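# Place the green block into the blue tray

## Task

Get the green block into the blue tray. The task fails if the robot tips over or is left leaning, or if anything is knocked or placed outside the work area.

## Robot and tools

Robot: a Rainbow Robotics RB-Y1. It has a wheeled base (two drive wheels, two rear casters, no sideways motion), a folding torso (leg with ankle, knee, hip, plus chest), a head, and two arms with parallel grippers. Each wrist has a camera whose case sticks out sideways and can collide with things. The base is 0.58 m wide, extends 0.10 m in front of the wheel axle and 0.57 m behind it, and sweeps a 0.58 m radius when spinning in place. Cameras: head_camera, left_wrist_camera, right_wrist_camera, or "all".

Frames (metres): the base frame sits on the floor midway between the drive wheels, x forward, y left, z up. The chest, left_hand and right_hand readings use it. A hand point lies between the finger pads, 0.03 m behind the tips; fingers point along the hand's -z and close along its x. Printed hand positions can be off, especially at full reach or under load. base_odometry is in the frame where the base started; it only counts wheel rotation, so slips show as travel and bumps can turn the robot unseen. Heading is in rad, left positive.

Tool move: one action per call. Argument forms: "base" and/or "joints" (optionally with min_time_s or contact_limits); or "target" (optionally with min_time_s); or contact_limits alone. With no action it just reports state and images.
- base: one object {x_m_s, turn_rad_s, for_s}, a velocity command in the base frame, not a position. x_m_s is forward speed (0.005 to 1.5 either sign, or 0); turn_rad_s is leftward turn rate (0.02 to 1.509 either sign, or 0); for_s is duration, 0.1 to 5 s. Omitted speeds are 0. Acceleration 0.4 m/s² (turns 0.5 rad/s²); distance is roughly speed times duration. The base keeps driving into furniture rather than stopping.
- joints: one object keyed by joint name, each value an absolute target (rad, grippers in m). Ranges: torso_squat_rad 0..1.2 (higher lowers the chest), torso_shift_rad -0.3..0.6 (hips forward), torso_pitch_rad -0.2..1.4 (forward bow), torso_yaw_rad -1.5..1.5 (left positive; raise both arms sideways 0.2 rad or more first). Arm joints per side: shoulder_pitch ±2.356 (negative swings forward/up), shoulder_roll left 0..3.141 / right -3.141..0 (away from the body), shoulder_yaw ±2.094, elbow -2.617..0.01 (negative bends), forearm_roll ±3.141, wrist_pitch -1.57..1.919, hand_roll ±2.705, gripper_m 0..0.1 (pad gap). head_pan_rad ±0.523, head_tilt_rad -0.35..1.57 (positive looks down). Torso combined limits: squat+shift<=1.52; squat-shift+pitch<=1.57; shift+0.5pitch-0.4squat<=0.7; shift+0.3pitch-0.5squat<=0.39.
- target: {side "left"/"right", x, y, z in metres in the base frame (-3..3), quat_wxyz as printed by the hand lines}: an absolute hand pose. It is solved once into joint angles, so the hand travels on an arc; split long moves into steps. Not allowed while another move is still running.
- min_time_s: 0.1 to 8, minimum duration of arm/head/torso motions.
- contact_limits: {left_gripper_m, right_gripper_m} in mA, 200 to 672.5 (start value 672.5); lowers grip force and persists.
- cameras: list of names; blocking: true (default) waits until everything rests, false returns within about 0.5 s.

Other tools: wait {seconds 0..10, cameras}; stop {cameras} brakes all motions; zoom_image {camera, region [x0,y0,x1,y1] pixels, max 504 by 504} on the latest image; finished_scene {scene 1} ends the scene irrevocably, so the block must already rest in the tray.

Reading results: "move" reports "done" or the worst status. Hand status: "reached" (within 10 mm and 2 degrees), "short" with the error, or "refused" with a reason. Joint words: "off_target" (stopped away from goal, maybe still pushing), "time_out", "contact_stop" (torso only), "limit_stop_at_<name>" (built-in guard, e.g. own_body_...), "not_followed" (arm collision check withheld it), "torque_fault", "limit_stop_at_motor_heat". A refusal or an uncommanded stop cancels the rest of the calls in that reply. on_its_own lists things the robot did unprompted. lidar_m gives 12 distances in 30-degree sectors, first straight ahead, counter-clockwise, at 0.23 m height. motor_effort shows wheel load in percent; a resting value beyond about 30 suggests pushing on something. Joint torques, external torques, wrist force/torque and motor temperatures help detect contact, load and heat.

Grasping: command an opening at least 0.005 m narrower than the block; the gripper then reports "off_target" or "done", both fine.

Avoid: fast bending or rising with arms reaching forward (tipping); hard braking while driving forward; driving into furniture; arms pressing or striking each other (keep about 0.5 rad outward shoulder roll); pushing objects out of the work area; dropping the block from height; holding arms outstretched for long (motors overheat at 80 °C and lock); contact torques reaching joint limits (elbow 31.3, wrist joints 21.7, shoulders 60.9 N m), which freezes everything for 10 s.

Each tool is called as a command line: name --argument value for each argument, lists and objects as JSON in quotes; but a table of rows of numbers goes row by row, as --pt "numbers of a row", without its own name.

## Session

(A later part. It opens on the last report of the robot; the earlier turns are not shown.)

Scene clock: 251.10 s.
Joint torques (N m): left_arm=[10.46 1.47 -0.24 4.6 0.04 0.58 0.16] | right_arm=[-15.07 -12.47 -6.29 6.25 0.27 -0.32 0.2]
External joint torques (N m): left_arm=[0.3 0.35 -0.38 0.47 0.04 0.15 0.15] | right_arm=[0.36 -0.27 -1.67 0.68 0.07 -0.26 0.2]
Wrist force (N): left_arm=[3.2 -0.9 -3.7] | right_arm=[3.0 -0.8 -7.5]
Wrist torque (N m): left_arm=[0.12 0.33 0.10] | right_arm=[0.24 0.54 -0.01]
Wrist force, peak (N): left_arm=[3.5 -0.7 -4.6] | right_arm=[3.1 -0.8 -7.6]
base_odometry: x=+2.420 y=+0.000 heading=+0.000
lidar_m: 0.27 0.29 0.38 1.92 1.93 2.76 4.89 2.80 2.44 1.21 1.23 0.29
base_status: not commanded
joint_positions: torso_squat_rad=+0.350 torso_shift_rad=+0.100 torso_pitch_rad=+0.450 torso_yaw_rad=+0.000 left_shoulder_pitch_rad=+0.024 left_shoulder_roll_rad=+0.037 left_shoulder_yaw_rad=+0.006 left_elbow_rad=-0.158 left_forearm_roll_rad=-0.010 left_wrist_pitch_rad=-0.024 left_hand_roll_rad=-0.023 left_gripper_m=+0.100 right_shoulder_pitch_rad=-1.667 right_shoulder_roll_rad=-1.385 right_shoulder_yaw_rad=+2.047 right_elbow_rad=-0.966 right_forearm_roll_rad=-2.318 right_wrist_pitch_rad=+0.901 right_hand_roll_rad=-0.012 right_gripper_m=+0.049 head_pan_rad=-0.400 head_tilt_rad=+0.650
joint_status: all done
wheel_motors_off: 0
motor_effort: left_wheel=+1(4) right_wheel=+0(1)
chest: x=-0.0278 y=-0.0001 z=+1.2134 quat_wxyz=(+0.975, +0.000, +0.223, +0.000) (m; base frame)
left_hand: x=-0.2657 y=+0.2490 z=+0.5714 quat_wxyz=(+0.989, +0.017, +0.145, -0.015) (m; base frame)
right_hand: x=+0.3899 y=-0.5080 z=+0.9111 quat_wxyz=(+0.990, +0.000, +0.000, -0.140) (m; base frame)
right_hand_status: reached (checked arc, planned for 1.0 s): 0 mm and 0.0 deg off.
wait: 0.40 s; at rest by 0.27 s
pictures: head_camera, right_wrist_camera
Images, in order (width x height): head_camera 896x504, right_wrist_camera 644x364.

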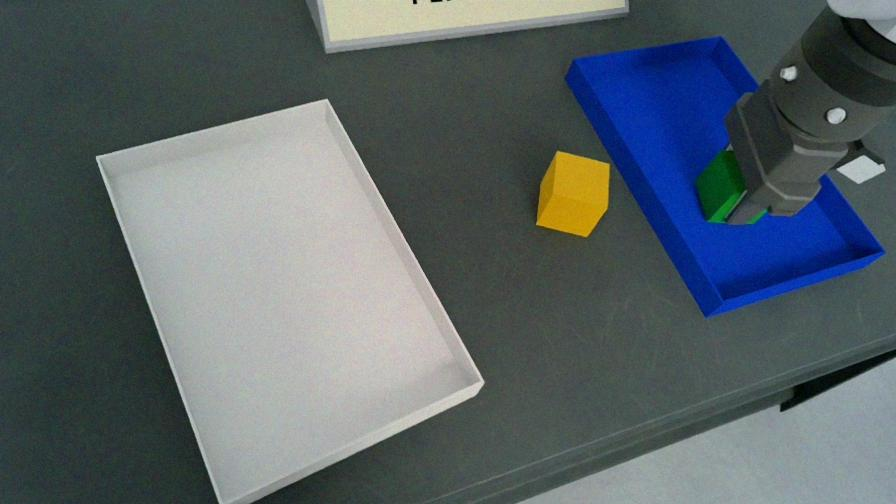

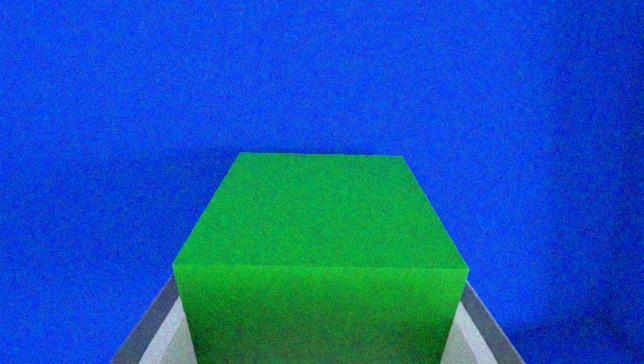

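move --target '{"side":"right","x":0.39,"y":-0.508,"z":0.906,"quat_wxyz":[0.9902,0,0,-0.1395]}' --min_time_s 0.7

move --joints '{"right_gripper_m":0.085}'

move --target '{"side":"right","x":0.39,"y":-0.508,"z":1.03,"quat_wxyz":[0.9902,0,0,-0.1395]}' --min_time_s 1

wait --seconds 0.4 --cameras '["head_camera","right_wrist_camera"]'

Scene clock: 259.03 s.
Joint torques (N m): left_arm=[10.53 1.34 0.23 4.54 -0.1 0.66 0.17] | right_arm=[-14.99 -12.71 -6 6.24 0.23 -0.37 0.3]
External joint torques (N m): left_arm=[0.38 0.21 0.1 0.42 -0.1 0.23 0.15] | right_arm=[0.49 -0.26 -1.5 0.64 0.03 -0.31 0.3]
Wrist force (N): left_arm=[2.7 -1.0 -3.2] | right_arm=[3.0 -0.6 -7.6]
Wrist torque (N m): left_arm=[0.10 0.28 0.14] | right_arm=[0.21 0.54 0.00]
Wrist force, peak (N): left_arm=[3.5 -0.7 -4.8] | right_arm=[2.9 -0.7 -7.8]
move: done
base_odometry: x=+2.420 y=+0.000 heading=+0.000
lidar_m: 0.26 0.28 0.39 1.93 1.92 2.77 4.88 2.79 2.45 1.21 1.21 0.30
base_status: not commanded
joint_positions: torso_squat_rad=+0.350 torso_shift_rad=+0.100 torso_pitch_rad=+0.450 torso_yaw_rad=+0.000 left_shoulder_pitch_rad=+0.024 left_shoulder_roll_rad=+0.037 left_shoulder_yaw_rad=+0.006 left_elbow_rad=-0.158 left_forearm_roll_rad=-0.010 left_wrist_pitch_rad=-0.024 left_hand_roll_rad=-0.023 left_gripper_m=+0.100 right_shoulder_pitch_rad=-1.652 right_shoulder_roll_rad=-1.372 right_shoulder_yaw_rad=+2.044 right_elbow_rad=-0.951 right_forearm_roll_rad=-2.327 right_wrist_pitch_rad=+0.895 right_hand_roll_rad=-0.005 right_gripper_m=+0.049 head_pan_rad=-0.400 head_tilt_rad=+0.650
joint_status: all done
wheel_motors_off: 0
motor_effort: left_wheel=-1(3) right_wheel=+0(1)
chest: x=-0.0278 y=-0.0001 z=+1.2134 quat_wxyz=(+0.975, +0.000, +0.223, +0.000) (m; base frame)
left_hand: x=-0.2657 y=+0.2490 z=+0.5714 quat_wxyz=(+0.989, +0.017, +0.145, -0.015) (m; base frame)
right_hand: x=+0.3898 y=-0.5080 z=+0.9061 quat_wxyz=(+0.990, +0.000, +0.000, -0.140) (m; base frame)
right_hand_status: reached (checked arc, planned for 0.7 s): 0 mm and 0.0 deg off.
pictures: none

Scene clock: 259.93 s.
Joint torques (N m): left_arm=[10.57 1.4 -0.16 4.44 -0.06 0.59 0.11] | right_arm=[-14.98 -12.6 -5.63 6.05 0.25 -0.36 0.26]
External joint torques (N m): left_arm=[0.41 0.28 -0.3 0.32 -0.05 0.15 0.09] | right_arm=[0.5 -0.14 -1.13 0.45 0.05 -0.3 0.26]
Wrist force (N): left_arm=[3.6 -0.5 -4.1] | right_arm=[3.0 -0.6 -6.6]
Wrist torque (N m): left_arm=[0.03 0.38 0.08] | right_arm=[0.21 0.54 -0.02]
Wrist force, peak (N): left_arm=[3.6 -0.6 -4.4] | right_arm=[3.2 -0.5 -7.4]
move: done
base_odometry: x=+2.420 y=+0.000 heading=+0.000
lidar_m: 0.26 0.27 0.39 1.93 1.92 2.78 4.87 2.80 2.44 1.20 1.23 0.27
base_status: not commanded
joint_positions: torso_squat_rad=+0.350 torso_shift_rad=+0.100 torso_pitch_rad=+0.450 torso_yaw_rad=+0.000 left_shoulder_pitch_rad=+0.024 left_shoulder_roll_rad=+0.037 left_shoulder_yaw_rad=+0.006 left_elbow_rad=-0.158 left_forearm_roll_rad=-0.010 left_wrist_pitch_rad=-0.024 left_hand_roll_rad=-0.023 left_gripper_m=+0.100 right_shoulder_pitch_rad=-1.652 right_shoulder_roll_rad=-1.372 right_shoulder_yaw_rad=+2.044 right_elbow_rad=-0.951 right_forearm_roll_rad=-2.327 right_wrist_pitch_rad=+0.895 right_hand_roll_rad=-0.005 right_gripper_m=+0.085 head_pan_rad=-0.400 head_tilt_rad=+0.650
joint_status: all done
wheel_motors_off: 0
motor_effort: left_wheel=+0(3) right_wheel=+0(1)
chest: x=-0.0278 y=-0.0001 z=+1.2134 quat_wxyz=(+0.975, +0.000, +0.223, +0.000) (m; base frame)
left_hand: x=-0.2657 y=+0.2490 z=+0.5714 quat_wxyz=(+0.989, +0.017, +0.145, -0.015) (m; base frame)
right_hand: x=+0.3899 y=-0.5080 z=+0.9061 quat_wxyz=(+0.990, +0.000, +0.000, -0.140) (m; base frame)
pictures: none

Scene clock: 261.27 s.
Joint torques (N m): left_arm=[10.44 1.17 -0.3 4.52 -0.13 0.61 -0.05] | right_arm=[-14.86 -6.08 -7.7 3.81 0.44 -0.21 0.02]
External joint torques (N m): left_arm=[0.29 0.05 -0.44 0.39 -0.13 0.17 -0.06] | right_arm=[-0.78 -0.35 -0.66 -0.97 0.21 -0.17 0.02]
Wrist force (N): left_arm=[2.7 -0.9 -3.2] | right_arm=[3.1 -0.9 -6.5]
Wrist torque (N m): left_arm=[0.11 0.27 0.09] | right_arm=[0.25 0.51 0.06]
Wrist force, peak (N): left_arm=[3.1 -1.4 -4.6] | right_arm=[3.2 -1.1 -7.0]
move: done
base_odometry: x=+2.420 y=+0.000 heading=+0.000
lidar_m: 0.26 0.28 0.38 1.94 1.93 2.77 4.89 2.81 2.45 1.20 1.23 0.30
base_status: not commanded
joint_positions: torso_squat_rad=+0.350 torso_shift_rad=+0.100 torso_pitch_rad=+0.450 torso_yaw_rad=+0.000 left_shoulder_pitch_rad=+0.024 left_shoulder_roll_rad=+0.037 left_shoulder_yaw_rad=+0.006 left_elbow_rad=-0.158 left_forearm_roll_rad=-0.010 left_wrist_pitch_rad=-0.024 left_hand_roll_rad=-0.023 left_gripper_m=+0.100 right_shoulder_pitch_rad=-1.990 right_shoulder_roll_rad=-1.604 right_shoulder_yaw_rad=+2.034 right_elbow_rad=-1.139 right_forearm_roll_rad=-2.128 right_wrist_pitch_rad=+1.175 right_hand_roll_rad=-0.127 right_gripper_m=+0.085 head_pan_rad=-0.400 head_tilt_rad=+0.650
joint_status: all done
wheel_motors_off: 0
motor_effort: left_wheel=-2(3) right_wheel=+0(1)
chest: x=-0.0278 y=-0.0001 z=+1.2134 quat_wxyz=(+0.975, +0.000, +0.223, +0.000) (m; base frame)
left_hand: x=-0.2657 y=+0.2490 z=+0.5714 quat_wxyz=(+0.989, +0.017, +0.145, -0.015) (m; base frame)
right_hand: x=+0.3903 y=-0.5085 z=+1.0294 quat_wxyz=(+0.990, +0.002, +0.002, -0.139) (m; base frame)
right_hand_status: reached (checked arc, planned for 1.0 s): 1 mm and 0.3 deg off.
pictures: none

Scene clock: 261.67 s.
Joint torques (N m): left_arm=[10.78 1.36 0.03 4.48 -0.04 0.53 0.15] | right_arm=[-14.8 -5.87 -7.74 3.78 0.41 -0.26 -0.06]
External joint torques (N m): left_arm=[0.62 0.24 -0.11 0.36 -0.04 0.1 0.14] | right_arm=[-0.72 -0.14 -0.69 -1.01 0.18 -0.22 -0.06]
Wrist force (N): left_arm=[3.2 -1.2 -3.9] | right_arm=[3.1 -0.7 -6.6]
Wrist torque (N m): left_arm=[0.13 0.34 0.13] | right_arm=[0.24 0.52 0.06]
Wrist force, peak (N): left_arm=[3.3 -1.1 -4.1] | right_arm=[3.2 -0.8 -6.8]
base_odometry: x=+2.420 y=+0.000 heading=+0.000
lidar_m: 0.26 0.28 0.38 1.93 1.91 2.77 4.88 2.81 2.45 1.20 1.20 0.29
base_status: not commanded
joint_positions: torso_squat_rad=+0.350 torso_shift_rad=+0.100 torso_pitch_rad=+0.450 torso_yaw_rad=+0.000 left_shoulder_pitch_rad=+0.024 left_shoulder_roll_rad=+0.037 left_shoulder_yaw_rad=+0.006 left_elbow_rad=-0.158 left_forearm_roll_rad=-0.010 left_wrist_pitch_rad=-0.024 left_hand_roll_rad=-0.023 left_gripper_m=+0.100 right_shoulder_pitch_rad=-1.990 right_shoulder_roll_rad=-1.604 right_shoulder_yaw_rad=+2.034 right_elbow_rad=-1.139 right_forearm_roll_rad=-2.128 right_wrist_pitch_rad=+1.175 right_hand_roll_rad=-0.127 right_gripper_m=+0.085 head_pan_rad=-0.400 head_tilt_rad=+0.650
joint_status: all done
wheel_motors_off: 0
motor_effort: left_wheel=-1(3) right_wheel=+0(1)
chest: x=-0.0278 y=-0.0001 z=+1.2134 quat_wxyz=(+0.975, +0.000, +0.223, +0.000) (m; base frame)
left_hand: x=-0.2657 y=+0.2490 z=+0.5714 quat_wxyz=(+0.989, +0.017, +0.145, -0.015) (m; base frame)
right_hand: x=+0.3903 y=-0.5085 z=+1.0294 quat_wxyz=(+0.990, +0.002, +0.002, -0.139) (m; base frame)
right_hand_status: reached (checked arc, planned for 1.0 s): 1 mm and 0.3 deg off.
wait: 0.40 s; at rest by 0.27 s
pictures: head_camera, right_wrist_camera
Images, in order (width x height): head_camera 896x504, right_wrist_camera 644x364.

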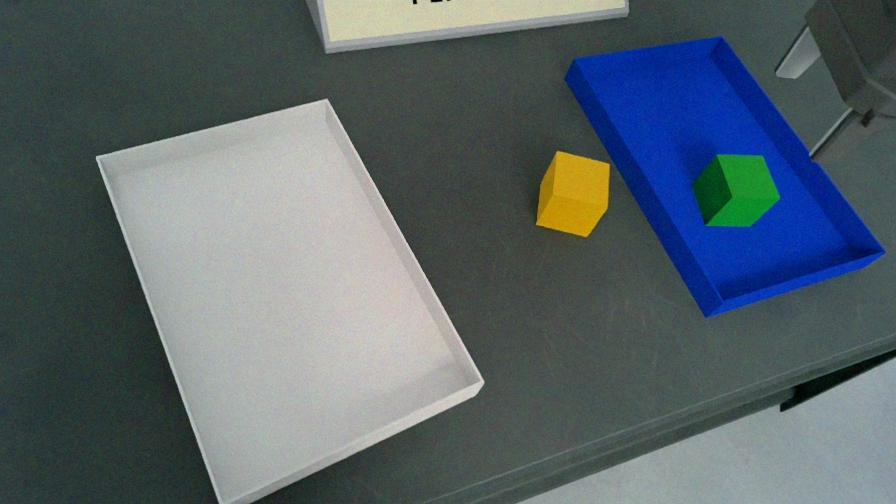

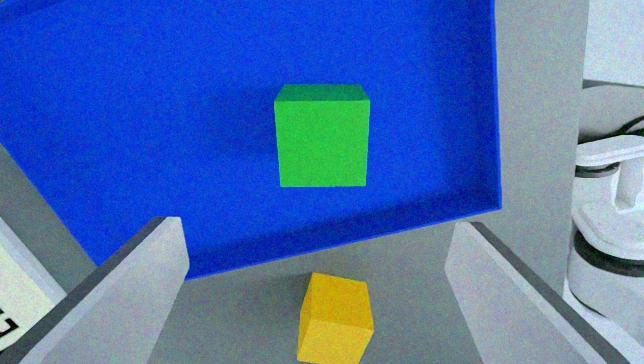

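finished_scene

The scene is finished: the task was done.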